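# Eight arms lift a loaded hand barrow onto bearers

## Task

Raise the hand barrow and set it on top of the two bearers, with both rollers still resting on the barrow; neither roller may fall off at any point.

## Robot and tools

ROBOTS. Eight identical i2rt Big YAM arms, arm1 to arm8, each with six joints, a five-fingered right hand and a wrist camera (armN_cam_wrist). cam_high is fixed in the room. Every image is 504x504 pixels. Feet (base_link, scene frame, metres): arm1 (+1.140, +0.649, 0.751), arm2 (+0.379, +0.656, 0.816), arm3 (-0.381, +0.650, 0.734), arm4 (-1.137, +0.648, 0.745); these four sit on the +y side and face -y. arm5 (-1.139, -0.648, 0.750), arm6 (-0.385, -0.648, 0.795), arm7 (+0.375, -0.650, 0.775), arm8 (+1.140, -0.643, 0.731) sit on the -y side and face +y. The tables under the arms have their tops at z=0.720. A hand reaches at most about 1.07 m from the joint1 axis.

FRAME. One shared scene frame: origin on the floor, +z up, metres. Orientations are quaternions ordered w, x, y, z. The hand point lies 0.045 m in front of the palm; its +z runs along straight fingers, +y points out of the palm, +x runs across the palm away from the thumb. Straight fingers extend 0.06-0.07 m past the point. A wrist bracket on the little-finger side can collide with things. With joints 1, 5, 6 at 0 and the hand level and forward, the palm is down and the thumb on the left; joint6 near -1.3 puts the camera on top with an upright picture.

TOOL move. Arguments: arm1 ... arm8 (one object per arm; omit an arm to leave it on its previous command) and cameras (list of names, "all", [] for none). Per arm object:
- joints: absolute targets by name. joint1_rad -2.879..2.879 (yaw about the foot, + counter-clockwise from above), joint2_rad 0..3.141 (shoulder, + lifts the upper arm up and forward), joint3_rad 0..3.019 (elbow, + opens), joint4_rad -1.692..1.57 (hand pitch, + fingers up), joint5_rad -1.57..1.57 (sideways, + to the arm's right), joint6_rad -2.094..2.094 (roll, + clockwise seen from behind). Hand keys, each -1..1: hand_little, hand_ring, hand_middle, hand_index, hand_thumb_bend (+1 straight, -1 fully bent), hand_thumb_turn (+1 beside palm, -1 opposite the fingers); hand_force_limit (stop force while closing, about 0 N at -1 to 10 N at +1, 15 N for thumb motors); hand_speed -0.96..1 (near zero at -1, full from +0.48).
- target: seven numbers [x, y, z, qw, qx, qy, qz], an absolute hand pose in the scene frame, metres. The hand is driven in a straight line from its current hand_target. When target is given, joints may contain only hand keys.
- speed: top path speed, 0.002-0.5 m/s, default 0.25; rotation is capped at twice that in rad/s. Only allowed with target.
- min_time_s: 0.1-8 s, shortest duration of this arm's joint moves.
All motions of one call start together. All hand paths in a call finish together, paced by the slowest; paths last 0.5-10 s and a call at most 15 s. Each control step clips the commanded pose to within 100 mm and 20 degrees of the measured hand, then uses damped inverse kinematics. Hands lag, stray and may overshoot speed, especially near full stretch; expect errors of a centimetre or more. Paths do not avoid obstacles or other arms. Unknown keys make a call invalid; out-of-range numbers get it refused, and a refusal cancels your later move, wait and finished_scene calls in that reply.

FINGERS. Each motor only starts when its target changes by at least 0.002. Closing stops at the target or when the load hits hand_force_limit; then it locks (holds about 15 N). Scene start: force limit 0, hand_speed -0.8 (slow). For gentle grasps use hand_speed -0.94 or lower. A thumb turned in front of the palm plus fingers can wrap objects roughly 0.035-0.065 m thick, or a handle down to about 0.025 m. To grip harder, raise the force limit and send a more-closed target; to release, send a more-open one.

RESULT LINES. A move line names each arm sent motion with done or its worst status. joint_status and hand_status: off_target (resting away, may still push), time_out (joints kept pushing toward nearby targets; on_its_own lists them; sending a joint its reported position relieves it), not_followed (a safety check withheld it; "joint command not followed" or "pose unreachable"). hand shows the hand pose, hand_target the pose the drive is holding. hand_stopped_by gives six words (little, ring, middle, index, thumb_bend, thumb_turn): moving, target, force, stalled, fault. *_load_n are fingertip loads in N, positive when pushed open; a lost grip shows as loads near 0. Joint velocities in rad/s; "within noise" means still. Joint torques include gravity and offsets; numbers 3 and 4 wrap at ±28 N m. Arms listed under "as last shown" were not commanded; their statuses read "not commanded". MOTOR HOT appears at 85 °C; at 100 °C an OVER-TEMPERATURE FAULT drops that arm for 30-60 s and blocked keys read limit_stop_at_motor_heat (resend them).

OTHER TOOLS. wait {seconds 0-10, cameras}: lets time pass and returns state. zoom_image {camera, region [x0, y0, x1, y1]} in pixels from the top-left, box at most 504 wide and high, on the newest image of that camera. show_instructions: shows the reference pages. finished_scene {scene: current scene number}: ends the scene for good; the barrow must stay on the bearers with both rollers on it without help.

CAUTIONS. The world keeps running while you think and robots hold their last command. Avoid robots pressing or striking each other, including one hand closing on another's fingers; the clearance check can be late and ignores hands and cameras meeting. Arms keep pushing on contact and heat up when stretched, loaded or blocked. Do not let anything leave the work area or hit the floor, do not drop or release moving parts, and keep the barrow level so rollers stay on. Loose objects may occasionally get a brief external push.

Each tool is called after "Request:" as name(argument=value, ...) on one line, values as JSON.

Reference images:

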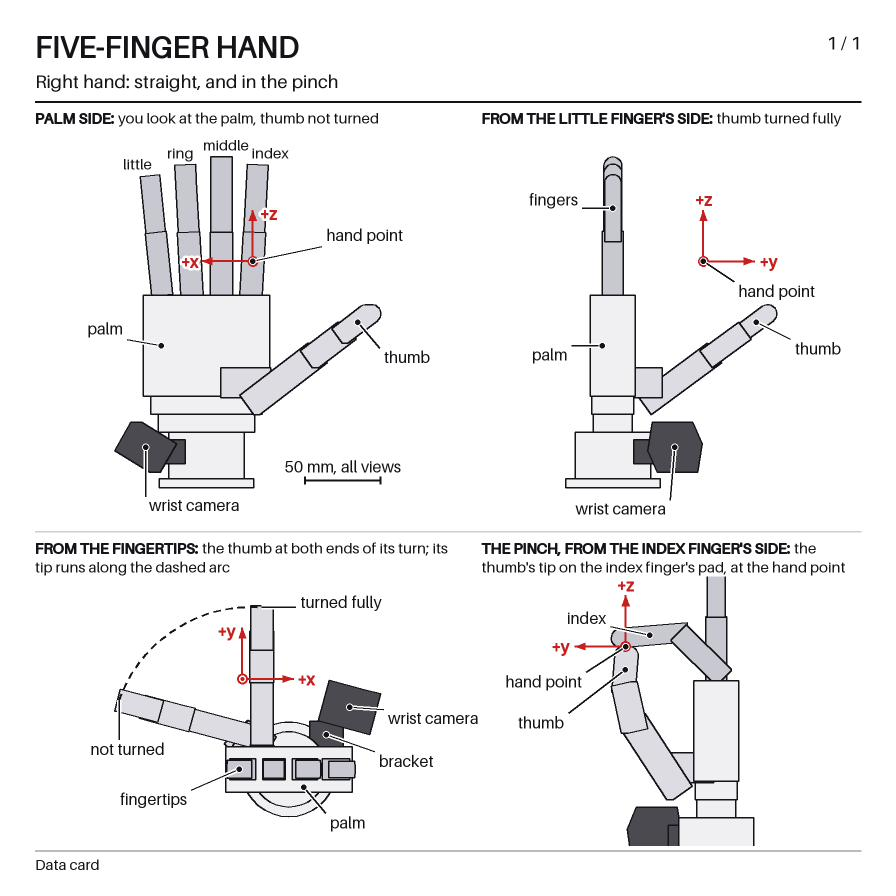

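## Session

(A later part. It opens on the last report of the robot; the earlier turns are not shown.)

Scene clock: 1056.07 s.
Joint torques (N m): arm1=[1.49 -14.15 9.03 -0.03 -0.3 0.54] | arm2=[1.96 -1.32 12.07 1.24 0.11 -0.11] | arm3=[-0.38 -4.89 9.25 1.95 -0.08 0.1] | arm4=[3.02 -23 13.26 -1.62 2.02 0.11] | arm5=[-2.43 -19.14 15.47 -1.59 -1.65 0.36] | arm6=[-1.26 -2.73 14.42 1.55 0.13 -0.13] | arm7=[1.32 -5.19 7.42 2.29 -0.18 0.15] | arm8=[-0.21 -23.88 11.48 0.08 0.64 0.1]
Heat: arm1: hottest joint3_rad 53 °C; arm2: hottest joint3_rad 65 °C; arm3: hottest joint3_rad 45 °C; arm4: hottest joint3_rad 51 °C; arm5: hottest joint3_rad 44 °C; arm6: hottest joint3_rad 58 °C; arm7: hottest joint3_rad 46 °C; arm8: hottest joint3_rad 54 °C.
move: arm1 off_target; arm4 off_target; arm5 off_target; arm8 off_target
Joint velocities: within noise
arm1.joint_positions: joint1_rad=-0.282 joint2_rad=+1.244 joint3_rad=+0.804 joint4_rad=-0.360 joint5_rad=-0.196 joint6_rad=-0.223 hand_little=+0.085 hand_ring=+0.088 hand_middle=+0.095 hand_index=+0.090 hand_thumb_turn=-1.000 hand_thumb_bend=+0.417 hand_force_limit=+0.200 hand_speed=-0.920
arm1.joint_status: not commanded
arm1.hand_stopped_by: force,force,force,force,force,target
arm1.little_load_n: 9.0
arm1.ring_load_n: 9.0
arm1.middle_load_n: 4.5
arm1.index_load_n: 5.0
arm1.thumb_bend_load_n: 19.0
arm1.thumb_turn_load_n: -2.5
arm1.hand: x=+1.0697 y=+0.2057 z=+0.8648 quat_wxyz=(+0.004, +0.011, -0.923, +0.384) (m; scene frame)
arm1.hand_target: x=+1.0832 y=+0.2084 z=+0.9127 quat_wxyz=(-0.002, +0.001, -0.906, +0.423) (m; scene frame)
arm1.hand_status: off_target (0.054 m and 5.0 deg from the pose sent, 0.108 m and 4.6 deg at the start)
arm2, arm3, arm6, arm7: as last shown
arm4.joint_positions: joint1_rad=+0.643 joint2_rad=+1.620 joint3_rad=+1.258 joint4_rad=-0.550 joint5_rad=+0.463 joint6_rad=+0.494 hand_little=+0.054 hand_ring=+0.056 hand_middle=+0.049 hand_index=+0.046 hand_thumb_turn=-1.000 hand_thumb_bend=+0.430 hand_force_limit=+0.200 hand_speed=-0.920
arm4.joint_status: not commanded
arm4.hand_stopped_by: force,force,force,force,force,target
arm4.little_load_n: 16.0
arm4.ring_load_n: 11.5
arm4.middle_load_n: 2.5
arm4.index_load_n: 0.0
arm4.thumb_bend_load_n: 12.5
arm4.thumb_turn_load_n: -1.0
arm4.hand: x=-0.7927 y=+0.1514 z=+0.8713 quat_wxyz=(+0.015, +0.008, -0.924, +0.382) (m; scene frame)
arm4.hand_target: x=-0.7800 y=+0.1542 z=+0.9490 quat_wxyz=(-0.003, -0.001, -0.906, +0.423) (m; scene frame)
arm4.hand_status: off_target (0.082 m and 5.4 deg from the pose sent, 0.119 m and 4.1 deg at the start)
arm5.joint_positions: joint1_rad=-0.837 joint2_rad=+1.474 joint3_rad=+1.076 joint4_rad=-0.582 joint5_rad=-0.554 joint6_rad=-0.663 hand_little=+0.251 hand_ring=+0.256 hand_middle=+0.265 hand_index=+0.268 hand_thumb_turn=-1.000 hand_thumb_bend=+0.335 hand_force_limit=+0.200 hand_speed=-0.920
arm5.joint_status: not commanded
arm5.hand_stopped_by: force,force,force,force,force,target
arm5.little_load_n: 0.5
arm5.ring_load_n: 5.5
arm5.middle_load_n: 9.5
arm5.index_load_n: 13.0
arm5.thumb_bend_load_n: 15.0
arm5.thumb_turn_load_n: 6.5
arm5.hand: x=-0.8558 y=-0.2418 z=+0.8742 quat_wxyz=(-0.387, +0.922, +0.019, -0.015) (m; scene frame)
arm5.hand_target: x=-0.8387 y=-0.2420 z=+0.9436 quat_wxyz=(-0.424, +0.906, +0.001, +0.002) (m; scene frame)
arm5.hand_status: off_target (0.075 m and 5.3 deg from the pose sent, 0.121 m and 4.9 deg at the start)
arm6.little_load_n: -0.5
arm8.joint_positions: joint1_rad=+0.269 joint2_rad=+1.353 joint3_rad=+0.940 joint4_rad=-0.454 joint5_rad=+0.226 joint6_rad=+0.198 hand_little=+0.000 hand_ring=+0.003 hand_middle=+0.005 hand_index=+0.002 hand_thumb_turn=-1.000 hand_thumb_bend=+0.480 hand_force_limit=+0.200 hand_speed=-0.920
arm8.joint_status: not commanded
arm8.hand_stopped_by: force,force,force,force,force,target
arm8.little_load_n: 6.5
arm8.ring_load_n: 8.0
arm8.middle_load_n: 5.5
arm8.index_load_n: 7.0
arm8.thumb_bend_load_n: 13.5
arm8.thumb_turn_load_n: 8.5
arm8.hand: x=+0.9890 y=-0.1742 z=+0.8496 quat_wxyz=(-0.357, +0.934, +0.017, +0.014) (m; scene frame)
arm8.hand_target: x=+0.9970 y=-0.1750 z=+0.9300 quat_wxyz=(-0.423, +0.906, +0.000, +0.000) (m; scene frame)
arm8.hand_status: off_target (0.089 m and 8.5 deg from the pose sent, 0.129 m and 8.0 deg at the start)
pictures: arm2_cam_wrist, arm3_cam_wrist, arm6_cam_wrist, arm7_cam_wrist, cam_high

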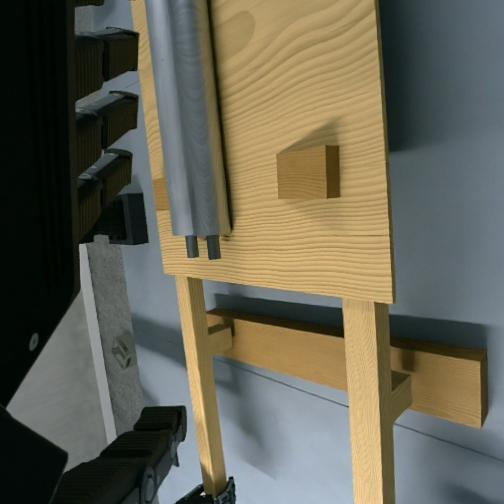

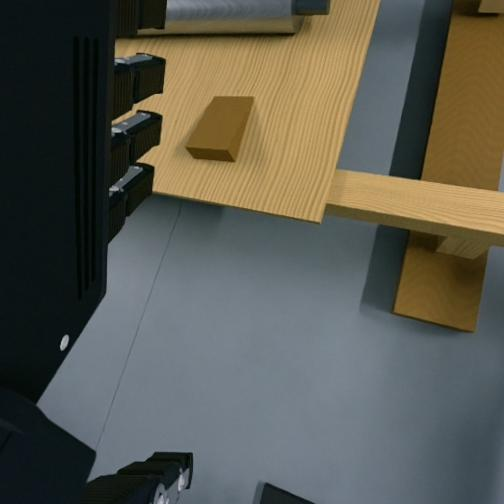

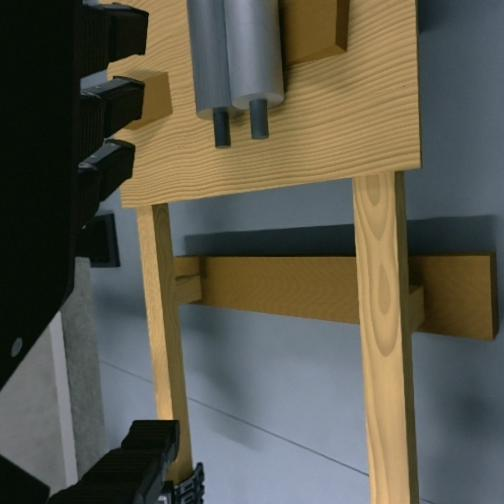

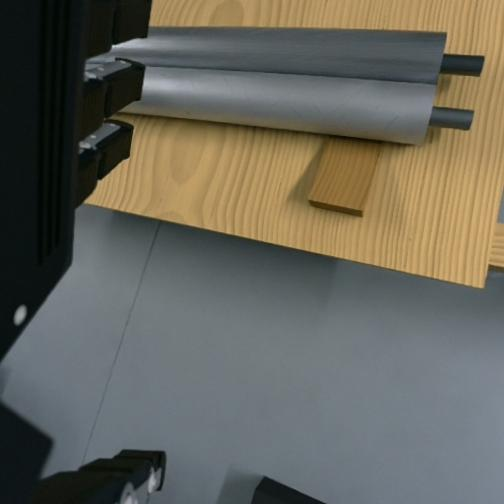

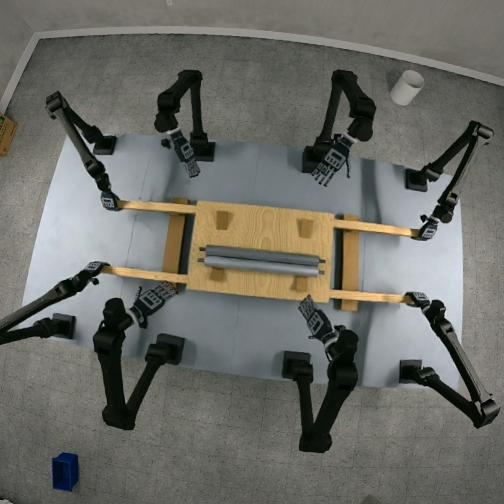

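Request:
move(arm1={"target": [1.083, 0.2084, 0.872, 0, 0, 0.9063, -0.4226], "speed": 0.025}, arm4={"target": [-0.78, 0.1542, 0.908, 0, 0, 0.9063, -0.4226], "speed": 0.025}, arm5={"target": [-0.8387, -0.242, 0.903, 0.4226, -0.9063, 0, 0], "speed": 0.025}, arm8={"target": [0.997, -0.175, 0.892, 0.4226, -0.9063, 0, 0], "speed": 0.025}, cameras=["cam_high", "arm6_cam_wrist", "arm2_cam_wrist"])

Scene clock: 1093.63 s.
Joint torques (N m): arm1=[2.14 -12.22 8.21 0.35 -0.14 0.45] | arm2=[2.08 -1.26 12.11 1.22 0.1 -0.1] | arm3=[-0.5 -4.78 9.32 1.95 -0.08 0.1] | arm4=[1.61 -22.53 9.13 0.57 1.82 0.05] | arm5=[-1.85 -18.61 9.57 1.11 -1.51 0.31] | arm6=[-1.2 -2.73 14.41 1.55 0.12 -0.13] | arm7=[1.38 -5.36 7.47 2.29 -0.19 0.14] | arm8=[0.15 -20.07 10 0.49 0.64 0.2]
Heat: arm1: hottest joint3_rad 49 °C; arm2: hottest joint3_rad 65 °C; arm3: hottest joint3_rad 44 °C; arm4: hottest joint3_rad 58 °C; arm5: hottest joint3_rad 52 °C; arm6: hottest joint3_rad 59 °C; arm7: hottest joint3_rad 46 °C; arm8: hottest joint3_rad 55 °C.
move: arm1 off_target; arm4 off_target; arm5 off_target; arm8 off_target
Joint velocities: within noise
arm1.joint_positions: joint1_rad=-0.273 joint2_rad=+1.261 joint3_rad=+0.731 joint4_rad=-0.234 joint5_rad=-0.197 joint6_rad=-0.209 hand_little=+0.085 hand_ring=+0.088 hand_middle=+0.095 hand_index=+0.090 hand_thumb_turn=-1.000 hand_thumb_bend=+0.417 hand_force_limit=+0.200 hand_speed=-0.920
arm1.joint_status: not commanded
arm1.hand_stopped_by: force,force,force,force,force,target
arm1.little_load_n: 9.0
arm1.ring_load_n: 9.0
arm1.middle_load_n: 5.0
arm1.index_load_n: 6.5
arm1.thumb_bend_load_n: 16.0
arm1.thumb_turn_load_n: -1.5
arm1.hand: x=+1.0749 y=+0.2065 z=+0.8402 quat_wxyz=(+0.004, +0.011, -0.917, +0.399) (m; scene frame)
arm1.hand_target: x=+1.0829 y=+0.2076 z=+0.8700 quat_wxyz=(-0.001, +0.001, -0.906, +0.423) (m; scene frame)
arm1.hand_status: off_target (0.033 m and 3.2 deg from the pose sent, 0.015 m and 5.0 deg at the start)
arm2, arm3, arm6, arm7: as last shown
arm2.index_load_n: -0.5
arm4.joint_positions: joint1_rad=+0.656 joint2_rad=+1.641 joint3_rad=+1.229 joint4_rad=-0.496 joint5_rad=+0.470 joint6_rad=+0.499 hand_little=+0.054 hand_ring=+0.056 hand_middle=+0.048 hand_index=+0.046 hand_thumb_turn=-1.000 hand_thumb_bend=+0.430 hand_force_limit=+0.200 hand_speed=-0.920
arm4.joint_status: not commanded
arm4.hand_stopped_by: force,force,force,force,force,target
arm4.little_load_n: 11.5
arm4.ring_load_n: 8.5
arm4.middle_load_n: 2.0
arm4.index_load_n: 0.5
arm4.thumb_bend_load_n: 13.0
arm4.thumb_turn_load_n: 2.0
arm4.hand: x=-0.7862 y=+0.1538 z=+0.8526 quat_wxyz=(+0.013, +0.010, -0.923, +0.385) (m; scene frame)
arm4.hand_target: x=-0.7806 y=+0.1544 z=+0.9061 quat_wxyz=(-0.001, -0.001, -0.907, +0.422) (m; scene frame)
arm4.hand_status: off_target (0.056 m and 5.0 deg from the pose sent, 0.039 m and 5.4 deg at the start)
arm5.joint_positions: joint1_rad=-0.843 joint2_rad=+1.501 joint3_rad=+1.070 joint4_rad=-0.534 joint5_rad=-0.558 joint6_rad=-0.659 hand_little=+0.251 hand_ring=+0.256 hand_middle=+0.265 hand_index=+0.268 hand_thumb_turn=-1.000 hand_thumb_bend=+0.335 hand_force_limit=+0.200 hand_speed=-0.920
arm5.joint_status: not commanded
arm5.hand_stopped_by: force,force,force,force,force,target
arm5.little_load_n: 1.5
arm5.ring_load_n: 6.5
arm5.middle_load_n: 9.5
arm5.index_load_n: 12.0
arm5.thumb_bend_load_n: 12.5
arm5.thumb_turn_load_n: 4.5
arm5.hand: x=-0.8480 y=-0.2365 z=+0.8633 quat_wxyz=(-0.393, +0.919, +0.017, -0.011) (m; scene frame)
arm5.hand_target: x=-0.8393 y=-0.2416 z=+0.9013 quat_wxyz=(-0.422, +0.907, +0.001, +0.000) (m; scene frame)
arm5.hand_status: off_target (0.041 m and 4.4 deg from the pose sent, 0.033 m and 5.3 deg at the start)
arm6.little_load_n: 0.0
arm8.joint_positions: joint1_rad=+0.265 joint2_rad=+1.353 joint3_rad=+0.870 joint4_rad=-0.339 joint5_rad=+0.225 joint6_rad=+0.187 hand_little=+0.000 hand_ring=+0.003 hand_middle=+0.006 hand_index=+0.003 hand_thumb_turn=-1.000 hand_thumb_bend=+0.480 hand_force_limit=+0.200 hand_speed=-0.920
arm8.joint_status: not commanded
arm8.hand_stopped_by: force,force,force,force,force,target
arm8.little_load_n: 6.5
arm8.ring_load_n: 8.5
arm8.middle_load_n: 6.0
arm8.index_load_n: 8.5
arm8.thumb_bend_load_n: 8.0
arm8.thumb_turn_load_n: 2.0
arm8.hand: x=+0.9919 y=-0.1748 z=+0.8315 quat_wxyz=(-0.377, +0.926, +0.017, +0.010) (m; scene frame)
arm8.hand_target: x=+0.9965 y=-0.1741 z=+0.8875 quat_wxyz=(-0.422, +0.906, +0.000, +0.000) (m; scene frame)
arm8.hand_status: off_target (0.061 m and 6.2 deg from the pose sent, 0.043 m and 8.5 deg at the start)
pictures: arm2_cam_wrist, arm6_cam_wrist, cam_high

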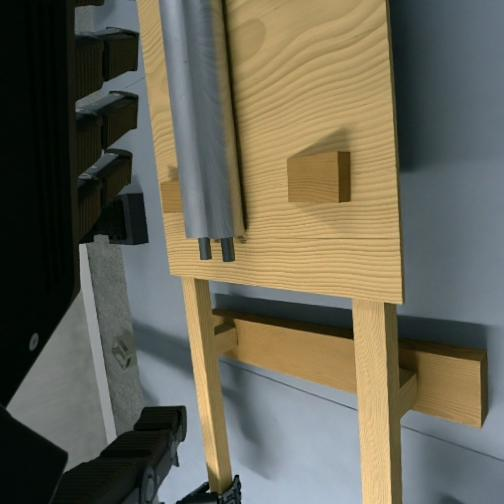

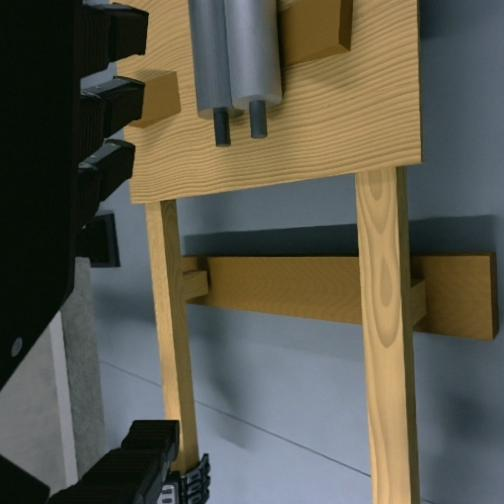

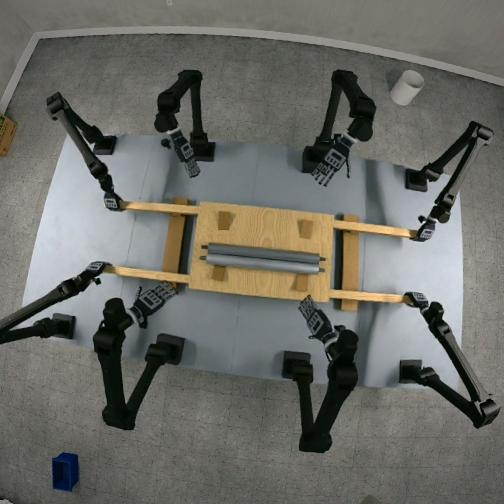

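Request:
move(arm1={"target": [1.083, 0.207, 0.858, 0, 0, 0.9063, -0.4226], "speed": 0.025}, arm4={"target": [-0.7806, 0.1544, 0.892, 0, 0, 0.9063, -0.4226], "speed": 0.025}, arm5={"target": [-0.8393, -0.2416, 0.866, 0.4226, -0.9063, 0, 0], "speed": 0.025}, arm8={"target": [0.9965, -0.174, 0.864, 0.4226, -0.9063, 0, 0], "speed": 0.025}, cameras=["cam_high"])

Request:
zoom_image(camera="cam_high", region=[150, 180, 400, 320])

Scene clock: 1109.67 s.
Joint torques (N m): arm1=[0.73 -12.22 8.39 0.5 -0.17 0.4] | arm2=[2.02 -1.26 12.1 1.24 0.11 -0.11] | arm3=[-0.62 -4.66 9.33 1.94 -0.05 0.12] | arm4=[1.67 -22.18 8.58 0.64 1.49 0.08] | arm5=[-1.32 -14.68 7.84 2.15 -0.48 0.13] | arm6=[-1.26 -2.67 14.42 1.55 0.13 -0.14] | arm7=[1.44 -5.01 7.38 2.32 -0.2 0.14] | arm8=[0.15 -16.97 8.49 0.84 0.51 0.22]
Heat: arm1: hottest joint3_rad 48 °C; arm2: hottest joint3_rad 66 °C; arm3: hottest joint3_rad 44 °C; arm4: hottest joint3_rad 54 °C; arm5: hottest joint3_rad 48 °C; arm6: hottest joint3_rad 59 °C; arm7: hottest joint3_rad 46 °C; arm8: hottest joint3_rad 50 °C.
move: arm1 off_target; arm4 off_target; arm5 off_target; arm8 off_target
Joint velocities: within noise
arm1.joint_positions: joint1_rad=-0.273 joint2_rad=+1.278 joint3_rad=+0.706 joint4_rad=-0.191 joint5_rad=-0.195 joint6_rad=-0.209 hand_little=+0.085 hand_ring=+0.088 hand_middle=+0.095 hand_index=+0.090 hand_thumb_turn=-1.000 hand_thumb_bend=+0.417 hand_force_limit=+0.200 hand_speed=-0.920
arm1.joint_status: not commanded
arm1.hand_stopped_by: force,force,force,force,force,target
arm1.little_load_n: 8.0
arm1.ring_load_n: 7.5
arm1.middle_load_n: 3.5
arm1.index_load_n: 4.5
arm1.thumb_bend_load_n: 21.5
arm1.thumb_turn_load_n: -0.5
arm1.hand: x=+1.0750 y=+0.2080 z=+0.8276 quat_wxyz=(+0.005, +0.010, -0.916, +0.400) (m; scene frame)
arm1.hand_target: x=+1.0829 y=+0.2064 z=+0.8565 quat_wxyz=(-0.001, +0.001, -0.906, +0.423) (m; scene frame)
arm1.hand_status: off_target (0.031 m and 3.1 deg from the pose sent, 0.020 m and 3.2 deg at the start)
arm2, arm3, arm6, arm7: as last shown
arm2.index_load_n: 0.0
arm3.ring_load_n: -0.5
arm3.thumb_turn_load_n: -0.5
arm4.joint_positions: joint1_rad=+0.657 joint2_rad=+1.652 joint3_rad=+1.203 joint4_rad=-0.456 joint5_rad=+0.478 joint6_rad=+0.499 hand_little=+0.054 hand_ring=+0.056 hand_middle=+0.048 hand_index=+0.046 hand_thumb_turn=-1.000 hand_thumb_bend=+0.430 hand_force_limit=+0.200 hand_speed=-0.920
arm4.joint_status: not commanded
arm4.hand_stopped_by: force,force,force,force,force,target
arm4.little_load_n: 10.5
arm4.ring_load_n: 6.5
arm4.middle_load_n: 0.5
arm4.index_load_n: 0.0
arm4.thumb_bend_load_n: 13.0
arm4.thumb_turn_load_n: 3.5
arm4.hand: x=-0.7878 y=+0.1544 z=+0.8394 quat_wxyz=(+0.015, +0.009, -0.921, +0.388) (m; scene frame)
arm4.hand_target: x=-0.7811 y=+0.1546 z=+0.8902 quat_wxyz=(-0.001, -0.001, -0.907, +0.422) (m; scene frame)
arm4.hand_status: off_target (0.053 m and 4.7 deg from the pose sent, 0.040 m and 5.0 deg at the start)
arm5.joint_positions: joint1_rad=-0.852 joint2_rad=+1.497 joint3_rad=+1.030 joint4_rad=-0.458 joint5_rad=-0.584 joint6_rad=-0.639 hand_little=+0.251 hand_ring=+0.256 hand_middle=+0.265 hand_index=+0.268 hand_thumb_turn=-1.000 hand_thumb_bend=+0.335 hand_force_limit=+0.200 hand_speed=-0.920
arm5.joint_status: not commanded
arm5.hand_stopped_by: force,force,force,force,force,target
arm5.little_load_n: 2.0
arm5.ring_load_n: 4.5
arm5.middle_load_n: 5.5
arm5.index_load_n: 7.5
arm5.thumb_bend_load_n: 11.0
arm5.thumb_turn_load_n: 0.5
arm5.hand: x=-0.8483 y=-0.2351 z=+0.8575 quat_wxyz=(-0.412, +0.911, +0.014, -0.009) (m; scene frame)
arm5.hand_target: x=-0.8394 y=-0.2416 z=+0.8658 quat_wxyz=(-0.422, +0.906, +0.000, +0.000) (m; scene frame)
arm5.hand_status: off_target (0.014 m and 2.3 deg from the pose sent, 0.010 m and 4.4 deg at the start)
arm8.joint_positions: joint1_rad=+0.265 joint2_rad=+1.352 joint3_rad=+0.841 joint4_rad=-0.269 joint5_rad=+0.228 joint6_rad=+0.186 hand_little=+0.000 hand_ring=+0.003 hand_middle=+0.005 hand_index=+0.003 hand_thumb_turn=-1.000 hand_thumb_bend=+0.478 hand_force_limit=+0.200 hand_speed=-0.920
arm8.joint_status: not commanded
arm8.hand_stopped_by: force,force,force,force,force,target
arm8.little_load_n: 3.0
arm8.ring_load_n: 4.5
arm8.middle_load_n: 3.0
arm8.index_load_n: 5.5
arm8.thumb_bend_load_n: 2.0
arm8.thumb_turn_load_n: 0.5
arm8.hand: x=+0.9913 y=-0.1706 z=+0.8284 quat_wxyz=(-0.396, +0.918, +0.015, +0.006) (m; scene frame)
arm8.hand_target: x=+0.9961 y=-0.1732 z=+0.8617 quat_wxyz=(-0.422, +0.906, +0.000, +0.000) (m; scene frame)
arm8.hand_status: off_target (0.036 m and 3.8 deg from the pose sent, 0.033 m and 6.1 deg at the start)
pictures: cam_high

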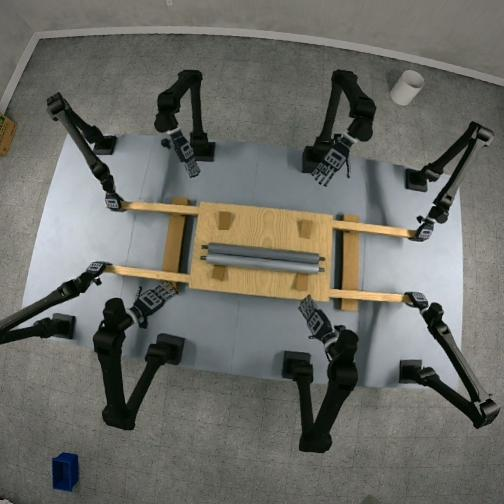

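Scaled by 2.016 from the camera's 504x504 image, which has a finer 720x720 frame.

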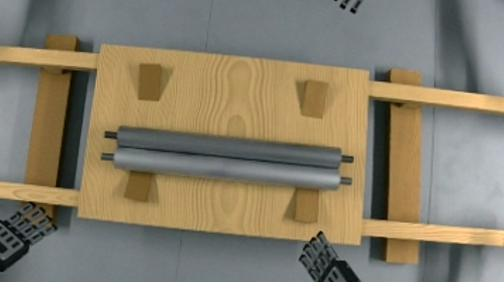

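Request:
move(arm1={"target": [1.081, 0.207, 0.832, 0, 0, 0.9063, -0.4226], "speed": 0.025}, arm4={"target": [-0.783, 0.1546, 0.855, 0, 0, 0.9063, -0.4226], "speed": 0.025}, arm5={"target": [-0.842, -0.24, 0.852, 0.4226, -0.9063, 0, 0], "speed": 0.025}, arm8={"target": [0.995, -0.172, 0.845, 0.4226, -0.9063, 0, 0], "speed": 0.025}, cameras=["cam_high", "arm6_cam_wrist", "arm2_cam_wrist"])

Request:
zoom_image(camera="cam_high", region=[150, 180, 400, 320])

Scene clock: 1125.37 s.
Joint torques (N m): arm1=[1.26 -8.12 7.32 1.83 -0.16 0.39] | arm2=[1.85 -1.2 12.04 1.2 0.09 -0.1] | arm3=[-0.44 -4.72 9.29 1.95 -0.08 0.11] | arm4=[1.08 -17.26 7.01 1.72 0.98 0.09] | arm5=[-0.67 -12.69 7.41 2.63 -0.17 0.1] | arm6=[-1.2 -2.78 14.42 1.55 0.12 -0.13] | arm7=[1.44 -5.25 7.43 2.26 -0.18 0.14] | arm8=[0.26 -13.63 8.21 1.36 0.4 0.19]
Heat: arm1: hottest joint3_rad 48 °C; arm2: hottest joint3_rad 66 °C; arm3: hottest joint3_rad 44 °C; arm4: hottest joint3_rad 50 °C; arm5: hottest joint3_rad 44 °C; arm6: hottest joint3_rad 59 °C; arm7: hottest joint3_rad 46 °C; arm8: hottest joint3_rad 49 °C.
move: arm1 done; arm4 off_target; arm5 done; arm8 off_target
Joint velocities: within noise
arm1.joint_positions: joint1_rad=-0.273 joint2_rad=+1.275 joint3_rad=+0.679 joint4_rad=-0.138 joint5_rad=-0.199 joint6_rad=-0.209 hand_little=+0.085 hand_ring=+0.088 hand_middle=+0.094 hand_index=+0.090 hand_thumb_turn=-1.000 hand_thumb_bend=+0.417 hand_force_limit=+0.200 hand_speed=-0.920
arm1.joint_status: not commanded
arm1.hand_stopped_by: force,force,force,force,force,target
arm1.little_load_n: 5.5
arm1.ring_load_n: 5.5
arm1.middle_load_n: 1.0
arm1.index_load_n: 2.5
arm1.thumb_bend_load_n: 16.5
arm1.thumb_turn_load_n: 0.0
arm1.hand: x=+1.0757 y=+0.2078 z=+0.8244 quat_wxyz=(+0.007, +0.012, -0.911, +0.413) (m; scene frame)
arm1.hand_target: x=+1.0810 y=+0.2069 z=+0.8320 quat_wxyz=(+0.000, +0.000, -0.906, +0.422) (m; scene frame)
arm1.hand_status: done (0.009 m and 2.0 deg from the pose sent, 0.008 m and 3.1 deg at the start)
arm2, arm3: as last shown
arm3.ring_load_n: 0.0
arm3.thumb_turn_load_n: 0.0
arm4.joint_positions: joint1_rad=+0.662 joint2_rad=+1.641 joint3_rad=+1.163 joint4_rad=-0.385 joint5_rad=+0.490 joint6_rad=+0.494 hand_little=+0.054 hand_ring=+0.056 hand_middle=+0.048 hand_index=+0.046 hand_thumb_turn=-1.000 hand_thumb_bend=+0.430 hand_force_limit=+0.200 hand_speed=-0.920
arm4.joint_status: not commanded
arm4.hand_stopped_by: force,force,force,force,force,target
arm4.little_load_n: 7.0
arm4.ring_load_n: 4.5
arm4.middle_load_n: 0.5
arm4.index_load_n: 0.0
arm4.thumb_bend_load_n: 10.5
arm4.thumb_turn_load_n: 1.5
arm4.hand: x=-0.7872 y=+0.1541 z=+0.8371 quat_wxyz=(+0.008, +0.006, -0.914, +0.406) (m; scene frame)
arm4.hand_target: x=-0.7829 y=+0.1546 z=+0.8548 quat_wxyz=(+0.000, +0.000, -0.906, +0.422) (m; scene frame)
arm4.hand_status: off_target (0.018 m and 2.4 deg from the pose sent, 0.016 m and 4.7 deg at the start)
arm5.joint_positions: joint1_rad=-0.853 joint2_rad=+1.491 joint3_rad=+1.011 joint4_rad=-0.423 joint5_rad=-0.588 joint6_rad=-0.628 hand_little=+0.251 hand_ring=+0.256 hand_middle=+0.265 hand_index=+0.268 hand_thumb_turn=-1.000 hand_thumb_bend=+0.335 hand_force_limit=+0.200 hand_speed=-0.920
arm5.joint_status: not commanded
arm5.hand_stopped_by: force,force,force,force,force,target
arm5.little_load_n: 3.0
arm5.ring_load_n: 5.0
arm5.middle_load_n: 4.0
arm5.index_load_n: 5.5
arm5.thumb_bend_load_n: 11.5
arm5.thumb_turn_load_n: -1.0
arm5.hand: x=-0.8487 y=-0.2345 z=+0.8559 quat_wxyz=(-0.420, +0.907, +0.012, -0.006) (m; scene frame)
arm5.hand_target: x=-0.8422 y=-0.2399 z=+0.8521 quat_wxyz=(-0.422, +0.906, +0.000, +0.000) (m; scene frame)
arm5.hand_status: done (0.010 m and 1.6 deg from the pose sent, 0.010 m and 2.3 deg at the start)
arm6.joint_positions: joint1_rad=+0.010 joint2_rad=+0.910 joint3_rad=+1.345 joint4_rad=-1.302 joint5_rad=+0.402 joint6_rad=+0.311 hand_little=+1.000 hand_ring=+1.000 hand_middle=+1.000 hand_index=+1.000 hand_thumb_turn=+1.000 hand_thumb_bend=+0.648 hand_force_limit=-0.350 hand_speed=-0.850
arm6.joint_status: not commanded
arm6.hand_stopped_by: target,target,target,target,target,target
arm6.little_load_n: 0.0
arm6.ring_load_n: 0.0
arm6.middle_load_n: 0.0
arm6.index_load_n: 0.0
arm6.thumb_bend_load_n: 0.0
arm6.thumb_turn_load_n: -0.5
arm6.hand: x=-0.3404 y=-0.3158 z=+1.1856 quat_wxyz=(-0.355, +0.896, -0.227, +0.142) (m; scene frame)
arm6.hand_target: x=-0.3369 y=-0.3154 z=+1.2152 quat_wxyz=(-0.383, +0.884, -0.231, +0.139) (m; scene frame)
arm6.hand_status: not commanded
arm7.joint_positions: joint1_rad=+0.009 joint2_rad=+0.905 joint3_rad=+1.409 joint4_rad=-1.316 joint5_rad=-0.402 joint6_rad=-1.315 hand_little=+1.000 hand_ring=+1.000 hand_middle=+1.000 hand_index=+1.000 hand_thumb_turn=+1.000 hand_thumb_bend=+1.000 hand_force_limit=-0.350 hand_speed=-0.850
arm7.joint_status: not commanded
arm7.hand_stopped_by: target,target,target,target,target,target
arm7.little_load_n: 0.0
arm7.ring_load_n: -0.5
arm7.middle_load_n: 0.0
arm7.index_load_n: 0.0
arm7.thumb_bend_load_n: 0.0
arm7.thumb_turn_load_n: 0.0
arm7.hand: x=+0.3430 y=-0.3132 z=+1.1954 quat_wxyz=(-0.394, +0.677, +0.617, +0.072) (m; scene frame)
arm7.hand_target: x=+0.3459 y=-0.3119 z=+1.1945 quat_wxyz=(-0.397, +0.683, +0.608, +0.076) (m; scene frame)
arm7.hand_status: not commanded
arm8.joint_positions: joint1_rad=+0.265 joint2_rad=+1.345 joint3_rad=+0.818 joint4_rad=-0.226 joint5_rad=+0.232 joint6_rad=+0.190 hand_little=-0.001 hand_ring=+0.003 hand_middle=+0.005 hand_index=+0.002 hand_thumb_turn=-1.000 hand_thumb_bend=+0.477 hand_force_limit=+0.200 hand_speed=-0.920
arm8.joint_status: not commanded
arm8.hand_stopped_by: force,force,force,force,force,target
arm8.little_load_n: 1.0
arm8.ring_load_n: 2.0
arm8.middle_load_n: 1.0
arm8.index_load_n: 3.0
arm8.thumb_bend_load_n: 0.0
arm8.thumb_turn_load_n: 0.0
arm8.hand: x=+0.9917 y=-0.1700 z=+0.8271 quat_wxyz=(-0.408, +0.913, +0.010, +0.003) (m; scene frame)
arm8.hand_target: x=+0.9948 y=-0.1718 z=+0.8443 quat_wxyz=(-0.422, +0.906, +0.000, +0.000) (m; scene frame)
arm8.hand_status: off_target (0.018 m and 2.3 deg from the pose sent, 0.017 m and 3.8 deg at the start)
pictures: arm2_cam_wrist, arm6_cam_wrist, cam_high

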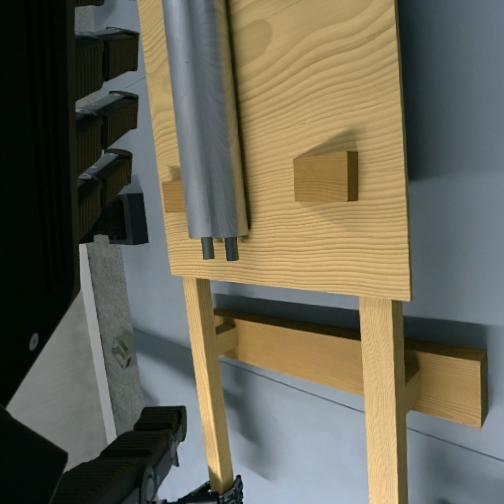

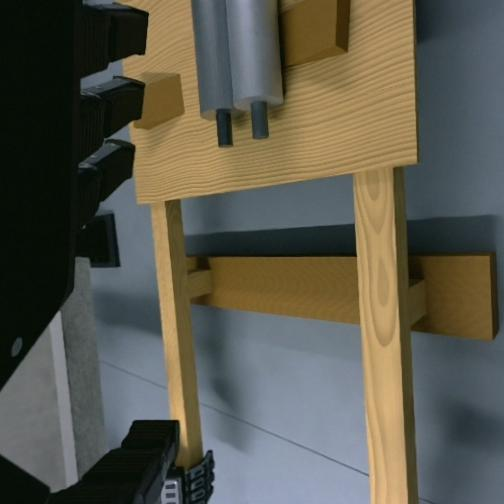

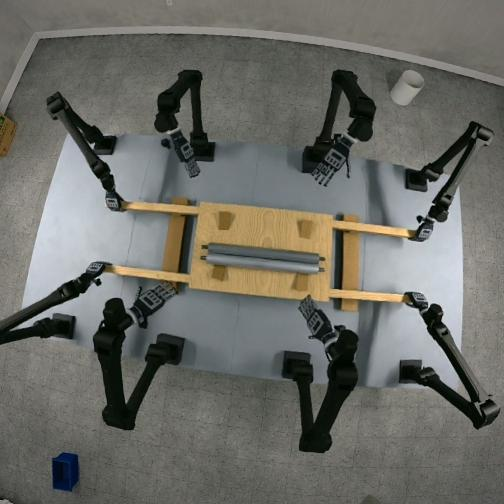

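Scaled by 2.016 from the camera's 504x504 image, which has a finer 720x720 frame.

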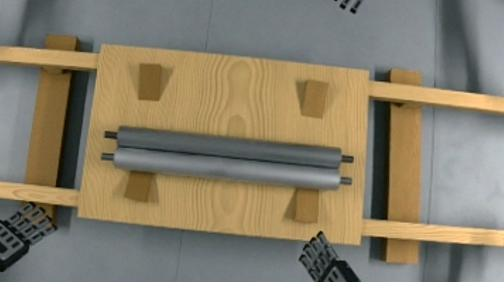

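Request:
move(arm1={"target": [1.0757, 0.2078, 0.823, 0.007, 0.012, -0.911, 0.413], "speed": 0.02, "joints": {"hand_little": 1, "hand_ring": 1, "hand_middle": 1, "hand_index": 1, "hand_thumb_bend": 1, "hand_speed": -0.8}}, arm4={"target": [-0.7872, 0.1541, 0.8355, 0.008, 0.006, -0.914, 0.406], "speed": 0.02, "joints": {"hand_little": 1, "hand_ring": 1, "hand_middle": 1, "hand_index": 1, "hand_thumb_bend": 1, "hand_speed": -0.8}}, arm5={"target": [-0.8487, -0.2345, 0.8535, -0.42, 0.907, 0.012, -0.006], "speed": 0.02, "joints": {"hand_little": 1, "hand_ring": 1, "hand_middle": 1, "hand_index": 1, "hand_thumb_bend": 1, "hand_speed": -0.8}}, arm8={"target": [0.9917, -0.17, 0.824, -0.408, 0.913, 0.01, 0.003], "speed": 0.02, "joints": {"hand_little": 1, "hand_ring": 1, "hand_middle": 1, "hand_index": 1, "hand_thumb_bend": 1, "hand_speed": -0.8}}, cameras=["arm1_cam_wrist", "arm4_cam_wrist", "arm5_cam_wrist", "arm8_cam_wrist", "cam_high"])

Scene clock: 1147.10 s.
Joint torques (N m): arm1=[0.79 -6.12 8.01 1.46 0.07 -0.1] | arm2=[1.96 -1.38 12.05 1.24 0.09 -0.09] | arm3=[-0.5 -4.66 9.26 1.94 -0.08 0.12] | arm4=[0.09 -14.39 7.43 1.28 0.24 -0.03] | arm5=[0.67 -12.04 8.55 1.52 -0.28 0] | arm6=[-1.2 -2.73 14.42 1.55 0.13 -0.14] | arm7=[1.38 -5.25 7.41 2.3 -0.2 0.15] | arm8=[0.5 -7.94 9.26 2.03 0.07 0.06]
Heat: arm1: hottest joint3_rad 47 °C; arm2: hottest joint3_rad 66 °C; arm3: hottest joint3_rad 44 °C; arm4: hottest joint3_rad 45 °C; arm5: hottest joint3_rad 41 °C; arm6: hottest joint3_rad 59 °C; arm7: hottest joint3_rad 46 °C; arm8: hottest joint3_rad 47 °C.
move: arm1 done; arm4 done; arm5 done; arm8 done
Joint velocities: within noise
arm1.joint_positions: joint1_rad=-0.273 joint2_rad=+1.266 joint3_rad=+0.675 joint4_rad=-0.138 joint5_rad=-0.199 joint6_rad=-0.198 hand_little=+1.000 hand_ring=+1.000 hand_middle=+1.000 hand_index=+1.000 hand_thumb_turn=-1.000 hand_thumb_bend=+1.000 hand_force_limit=+0.200 hand_speed=-0.800
arm1.joint_status: all done
arm1.hand_stopped_by: target,target,target,target,target,target
arm1.little_load_n: -0.5
arm1.ring_load_n: 0.0
arm1.middle_load_n: 0.0
arm1.index_load_n: 0.0
arm1.thumb_bend_load_n: 0.0
arm1.thumb_turn_load_n: 0.0
arm1.hand: x=+1.0767 y=+0.2087 z=+0.8264 quat_wxyz=(+0.005, +0.008, -0.910, +0.415) (m; scene frame)
arm1.hand_target: x=+1.0757 y=+0.2079 z=+0.8230 quat_wxyz=(+0.007, +0.012, -0.911, +0.413) (m; scene frame)
arm1.hand_status: done (0.004 m and 0.6 deg from the pose sent, 0.001 m and 0.1 deg at the start)
arm2.joint_positions: joint1_rad=-0.015 joint2_rad=+0.905 joint3_rad=+1.343 joint4_rad=-1.294 joint5_rad=+0.402 joint6_rad=+0.316 hand_little=+1.000 hand_ring=+1.000 hand_middle=+1.000 hand_index=+1.000 hand_thumb_turn=+1.000 hand_thumb_bend=+0.650 hand_force_limit=-0.350 hand_speed=-0.870
arm2.joint_status: not commanded
arm2.hand_stopped_by: target,target,target,target,target,target
arm2.little_load_n: 0.0
arm2.ring_load_n: 0.0
arm2.middle_load_n: 0.0
arm2.index_load_n: 0.0
arm2.thumb_bend_load_n: 0.0
arm2.thumb_turn_load_n: 0.0
arm2.hand: x=+0.3584 y=+0.3279 z=+1.2135 quat_wxyz=(+0.134, -0.203, -0.896, +0.373) (m; scene frame)
arm2.hand_target: x=+0.3634 y=+0.3279 z=+1.2417 quat_wxyz=(+0.127, -0.192, -0.888, +0.397) (m; scene frame)
arm2.hand_status: not commanded
arm3.joint_positions: joint1_rad=-0.008 joint2_rad=+0.905 joint3_rad=+1.403 joint4_rad=-1.317 joint5_rad=-0.403 joint6_rad=-1.310 hand_little=+1.000 hand_ring=+1.000 hand_middle=+1.000 hand_index=+1.000 hand_thumb_turn=+1.000 hand_thumb_bend=+1.000 hand_force_limit=-0.400 hand_speed=-0.870
arm3.joint_status: not commanded
arm3.hand_stopped_by: target,target,target,target,target,target
arm3.little_load_n: 0.0
arm3.ring_load_n: 0.0
arm3.middle_load_n: 0.0
arm3.index_load_n: 0.0
arm3.thumb_bend_load_n: 0.0
arm3.thumb_turn_load_n: 0.0
arm3.hand: x=-0.3314 y=+0.3194 z=+1.1547 quat_wxyz=(+0.067, +0.630, -0.666, +0.394) (m; scene frame)
arm3.hand_target: x=-0.3288 y=+0.3180 z=+1.1572 quat_wxyz=(+0.070, +0.629, -0.663, +0.400) (m; scene frame)
arm3.hand_status: not commanded
arm4.joint_positions: joint1_rad=+0.663 joint2_rad=+1.639 joint3_rad=+1.159 joint4_rad=-0.385 joint5_rad=+0.493 joint6_rad=+0.494 hand_little=+1.000 hand_ring=+1.000 hand_middle=+1.000 hand_index=+1.000 hand_thumb_turn=-1.000 hand_thumb_bend=+1.000 hand_force_limit=+0.200 hand_speed=-0.800
arm4.joint_status: all done
arm4.hand_stopped_by: target,target,target,target,target,target
arm4.little_load_n: 0.0
arm4.ring_load_n: 0.0
arm4.middle_load_n: 0.0
arm4.index_load_n: 0.0
arm4.thumb_bend_load_n: 0.0
arm4.thumb_turn_load_n: 0.0
arm4.hand: x=-0.7880 y=+0.1554 z=+0.8367 quat_wxyz=(+0.009, +0.006, -0.914, +0.406) (m; scene frame)
arm4.hand_target: x=-0.7872 y=+0.1541 z=+0.8355 quat_wxyz=(+0.008, +0.006, -0.914, +0.406) (m; scene frame)
arm4.hand_status: done (0.002 m and 0.1 deg from the pose sent, 0.002 m and 0.0 deg at the start)
arm5.joint_positions: joint1_rad=-0.854 joint2_rad=+1.489 joint3_rad=+1.008 joint4_rad=-0.416 joint5_rad=-0.588 joint6_rad=-0.628 hand_little=+1.000 hand_ring=+1.000 hand_middle=+1.000 hand_index=+1.000 hand_thumb_turn=-1.000 hand_thumb_bend=+1.000 hand_force_limit=+0.200 hand_speed=-0.800
arm5.joint_status: all done
arm5.hand_stopped_by: target,target,target,target,target,target
arm5.little_load_n: 0.0
arm5.ring_load_n: 0.0
arm5.middle_load_n: 0.0
arm5.index_load_n: 0.0
arm5.thumb_bend_load_n: 0.0
arm5.thumb_turn_load_n: 0.5
arm5.hand: x=-0.8479 y=-0.2347 z=+0.8562 quat_wxyz=(-0.422, +0.906, +0.013, -0.003) (m; scene frame)
arm5.hand_target: x=-0.8487 y=-0.2345 z=+0.8535 quat_wxyz=(-0.420, +0.907, +0.012, -0.006) (m; scene frame)
arm5.hand_status: done (0.003 m and 0.4 deg from the pose sent, 0.002 m and 0.1 deg at the start)
arm6, arm7: as last shown
arm6.index_load_n: -0.5
arm6.thumb_turn_load_n: 0.0
arm7.ring_load_n: 0.0
arm8.joint_positions: joint1_rad=+0.265 joint2_rad=+1.332 joint3_rad=+0.808 joint4_rad=-0.226 joint5_rad=+0.233 joint6_rad=+0.193 hand_little=+1.000 hand_ring=+1.000 hand_middle=+1.000 hand_index=+1.000 hand_thumb_turn=-1.000 hand_thumb_bend=+1.000 hand_force_limit=+0.200 hand_speed=-0.800
arm8.joint_status: all done
arm8.hand_stopped_by: target,target,target,target,target,target
arm8.little_load_n: 0.0
arm8.ring_load_n: 0.0
arm8.middle_load_n: 0.0
arm8.index_load_n: 0.0
arm8.thumb_bend_load_n: 0.0
arm8.thumb_turn_load_n: 0.0
arm8.hand: x=+0.9928 y=-0.1732 z=+0.8287 quat_wxyz=(-0.409, +0.912, +0.008, +0.003) (m; scene frame)
arm8.hand_target: x=+0.9916 y=-0.1701 z=+0.8242 quat_wxyz=(-0.408, +0.913, +0.010, +0.003) (m; scene frame)
arm8.hand_status: done (0.006 m and 0.3 deg from the pose sent, 0.003 m and 0.1 deg at the start)
pictures: arm1_cam_wrist, arm4_cam_wrist, arm5_cam_wrist, arm8_cam_wrist, cam_high

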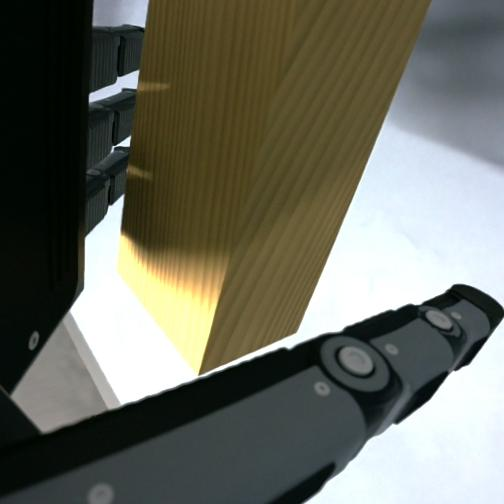

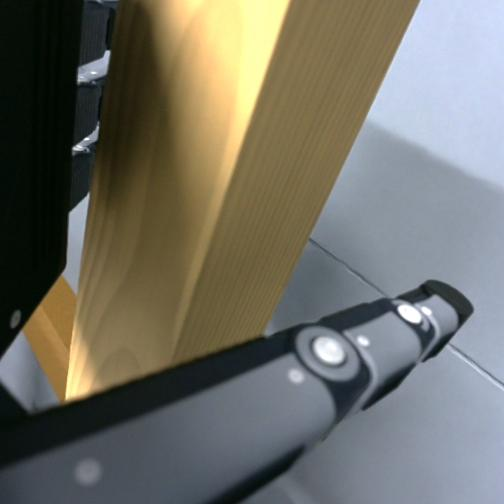

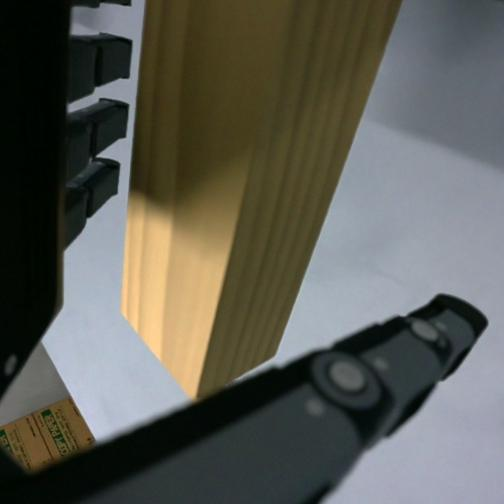

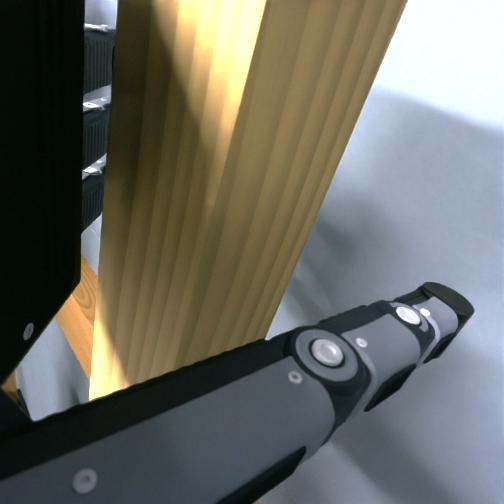

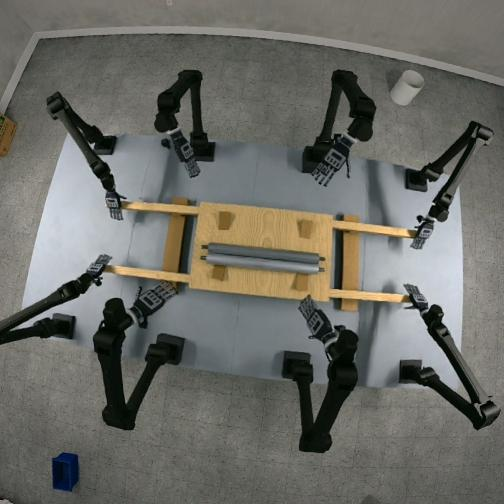

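Request:
move(arm1={"target": [1.0757, 0.204, 0.935, 0.007, 0.012, -0.911, 0.413], "speed": 0.08}, arm4={"target": [-0.787, 0.151, 0.945, 0.008, 0.006, -0.914, 0.406], "speed": 0.08}, arm5={"target": [-0.848, -0.230, 0.965, -0.42, 0.907, 0.012, -0.006], "speed": 0.08}, arm8={"target": [0.992, -0.167, 0.935, -0.408, 0.913, 0.010, 0.003], "speed": 0.08}, cameras=["cam_high", "arm2_cam_wrist", "arm6_cam_wrist"])

Request:
zoom_image(camera="cam_high", region=[130, 170, 400, 330])

Scene clock: 1170.23 s.
Joint torques (N m): arm1=[0.91 -5.95 12.78 0.96 0.1 -0.05] | arm2=[1.96 -1.32 12.08 1.22 0.11 -0.1] | arm3=[-0.5 -4.42 9.24 1.96 -0.08 0.13] | arm4=[-0.97 -15.85 12.25 0.64 0.19 -0.06] | arm5=[1.26 -12.69 13.9 1.25 -0.16 0.08] | arm6=[-1.2 -2.73 14.42 1.55 0.12 -0.13] | arm7=[1.14 -5.19 7.43 2.36 -0.18 0.15] | arm8=[0.38 -10.58 14.48 1.25 0.05 0.04]
Heat: arm1: hottest joint3_rad 46 °C; arm2: hottest joint3_rad 67 °C; arm3: hottest joint3_rad 44 °C; arm4: hottest joint3_rad 43 °C; arm5: hottest joint3_rad 40 °C; arm6: hottest joint3_rad 60 °C; arm7: hottest joint3_rad 46 °C; arm8: hottest joint3_rad 45 °C.
move: arm1 off_target; arm4 off_target; arm5 off_target; arm8 off_target
Joint velocities: within noise
arm1.joint_positions: joint1_rad=-0.273 joint2_rad=+1.142 joint3_rad=+0.841 joint4_rad=-0.478 joint5_rad=-0.198 joint6_rad=-0.198 hand_little=+1.000 hand_ring=+1.000 hand_middle=+1.000 hand_index=+1.000 hand_thumb_turn=-1.000 hand_thumb_bend=+1.000 hand_force_limit=+0.200 hand_speed=-0.800
arm1.joint_status: not commanded
arm1.hand_stopped_by: target,target,target,target,target,target
arm1.little_load_n: 0.0
arm1.ring_load_n: 0.0
arm1.middle_load_n: 0.0
arm1.index_load_n: 0.0
arm1.thumb_bend_load_n: 0.0
arm1.thumb_turn_load_n: 0.0
arm1.hand: x=+1.0792 y=+0.2186 z=+0.9097 quat_wxyz=(-0.001, +0.005, -0.920, +0.393) (m; scene frame)
arm1.hand_target: x=+1.0760 y=+0.2049 z=+0.9352 quat_wxyz=(+0.007, +0.012, -0.911, +0.413) (m; scene frame)
arm1.hand_status: off_target (0.029 m and 2.8 deg from the pose sent, 0.109 m and 0.6 deg at the start)
arm2, arm3, arm6, arm7: as last shown
arm3.little_load_n: 0.5
arm4.joint_positions: joint1_rad=+0.663 joint2_rad=+1.565 joint3_rad=+1.296 joint4_rad=-0.653 joint5_rad=+0.491 joint6_rad=+0.494 hand_little=+1.000 hand_ring=+1.000 hand_middle=+1.000 hand_index=+1.000 hand_thumb_turn=-1.000 hand_thumb_bend=+1.000 hand_force_limit=+0.200 hand_speed=-0.800
arm4.joint_status: not commanded
arm4.hand_stopped_by: target,target,target,target,target,target
arm4.little_load_n: 0.0
arm4.ring_load_n: 0.0
arm4.middle_load_n: -0.5
arm4.index_load_n: 0.0
arm4.thumb_bend_load_n: 0.0
arm4.thumb_turn_load_n: 0.0
arm4.hand: x=-0.7943 y=+0.1650 z=+0.9093 quat_wxyz=(+0.025, +0.014, -0.922, +0.385) (m; scene frame)
arm4.hand_target: x=-0.7879 y=+0.1522 z=+0.9452 quat_wxyz=(+0.008, +0.006, -0.914, +0.406) (m; scene frame)
arm4.hand_status: off_target (0.039 m and 3.3 deg from the pose sent, 0.108 m and 0.1 deg at the start)
arm5.joint_positions: joint1_rad=-0.854 joint2_rad=+1.407 joint3_rad=+1.161 joint4_rad=-0.707 joint5_rad=-0.586 joint6_rad=-0.628 hand_little=+1.000 hand_ring=+1.000 hand_middle=+1.000 hand_index=+1.000 hand_thumb_turn=-1.000 hand_thumb_bend=+1.000 hand_force_limit=+0.200 hand_speed=-0.800
arm5.joint_status: not commanded
arm5.hand_stopped_by: target,target,target,target,target,target
arm5.little_load_n: 0.0
arm5.ring_load_n: -0.5
arm5.middle_load_n: 0.0
arm5.index_load_n: 0.0
arm5.thumb_bend_load_n: 0.0
arm5.thumb_turn_load_n: 0.0
arm5.hand: x=-0.8561 y=-0.2444 z=+0.9360 quat_wxyz=(-0.404, +0.915, +0.004, -0.022) (m; scene frame)
arm5.hand_target: x=-0.8490 y=-0.2311 z=+0.9651 quat_wxyz=(-0.421, +0.907, +0.012, -0.006) (m; scene frame)
arm5.hand_status: off_target (0.033 m and 2.9 deg from the pose sent, 0.109 m and 0.4 deg at the start)
arm6.index_load_n: 0.0
arm6.thumb_turn_load_n: -0.5
arm8.joint_positions: joint1_rad=+0.265 joint2_rad=+1.251 joint3_rad=+0.970 joint4_rad=-0.534 joint5_rad=+0.232 joint6_rad=+0.194 hand_little=+1.000 hand_ring=+1.000 hand_middle=+1.000 hand_index=+1.000 hand_thumb_turn=-1.000 hand_thumb_bend=+1.000 hand_force_limit=+0.200 hand_speed=-0.800
arm8.joint_status: not commanded
arm8.hand_stopped_by: target,target,target,target,target,target
arm8.little_load_n: 0.0
arm8.ring_load_n: 0.0
arm8.middle_load_n: 0.0
arm8.index_load_n: 0.0
arm8.thumb_bend_load_n: 0.0
arm8.thumb_turn_load_n: 0.0
arm8.hand: x=+0.9957 y=-0.1822 z=+0.9006 quat_wxyz=(-0.381, +0.924, +0.013, +0.011) (m; scene frame)
arm8.hand_target: x=+0.9924 y=-0.1684 z=+0.9350 quat_wxyz=(-0.408, +0.913, +0.010, +0.003) (m; scene frame)
arm8.hand_status: off_target (0.038 m and 3.5 deg from the pose sent, 0.107 m and 0.2 deg at the start)
pictures: arm2_cam_wrist, arm6_cam_wrist, cam_high

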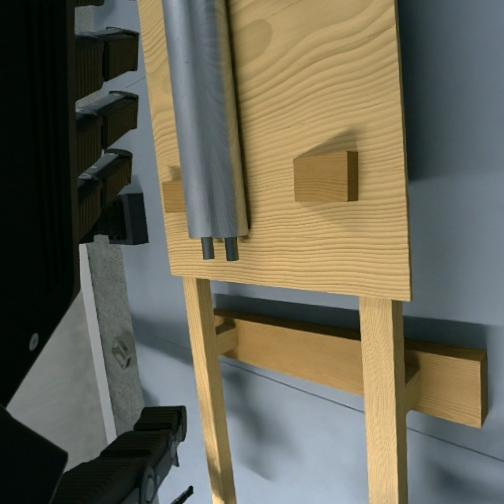

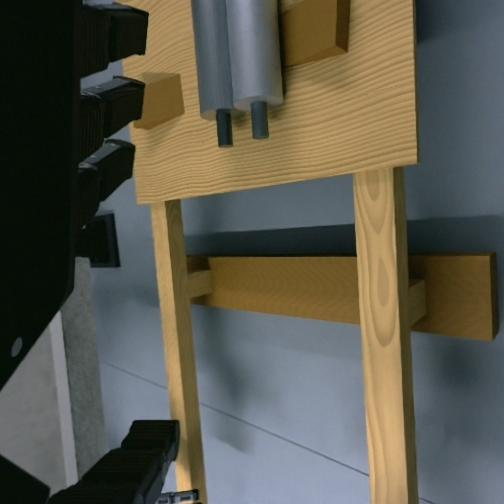

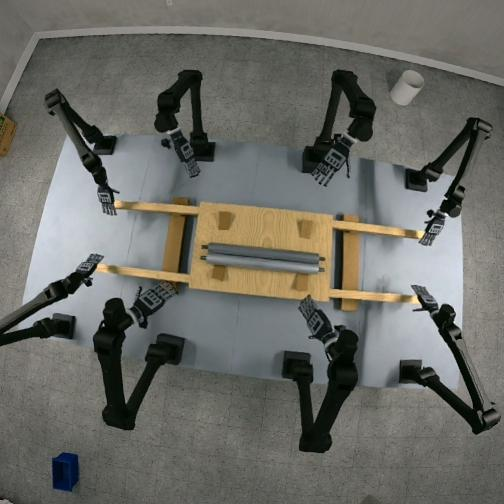

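Scaled by 1.867 from the camera's 504x504 image, which has a finer 720x720 frame.

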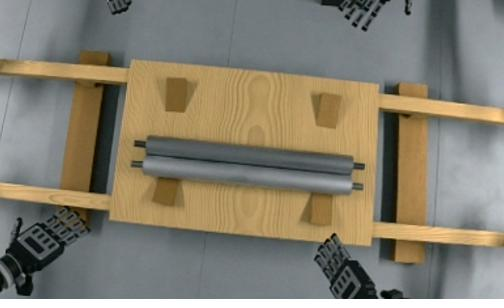

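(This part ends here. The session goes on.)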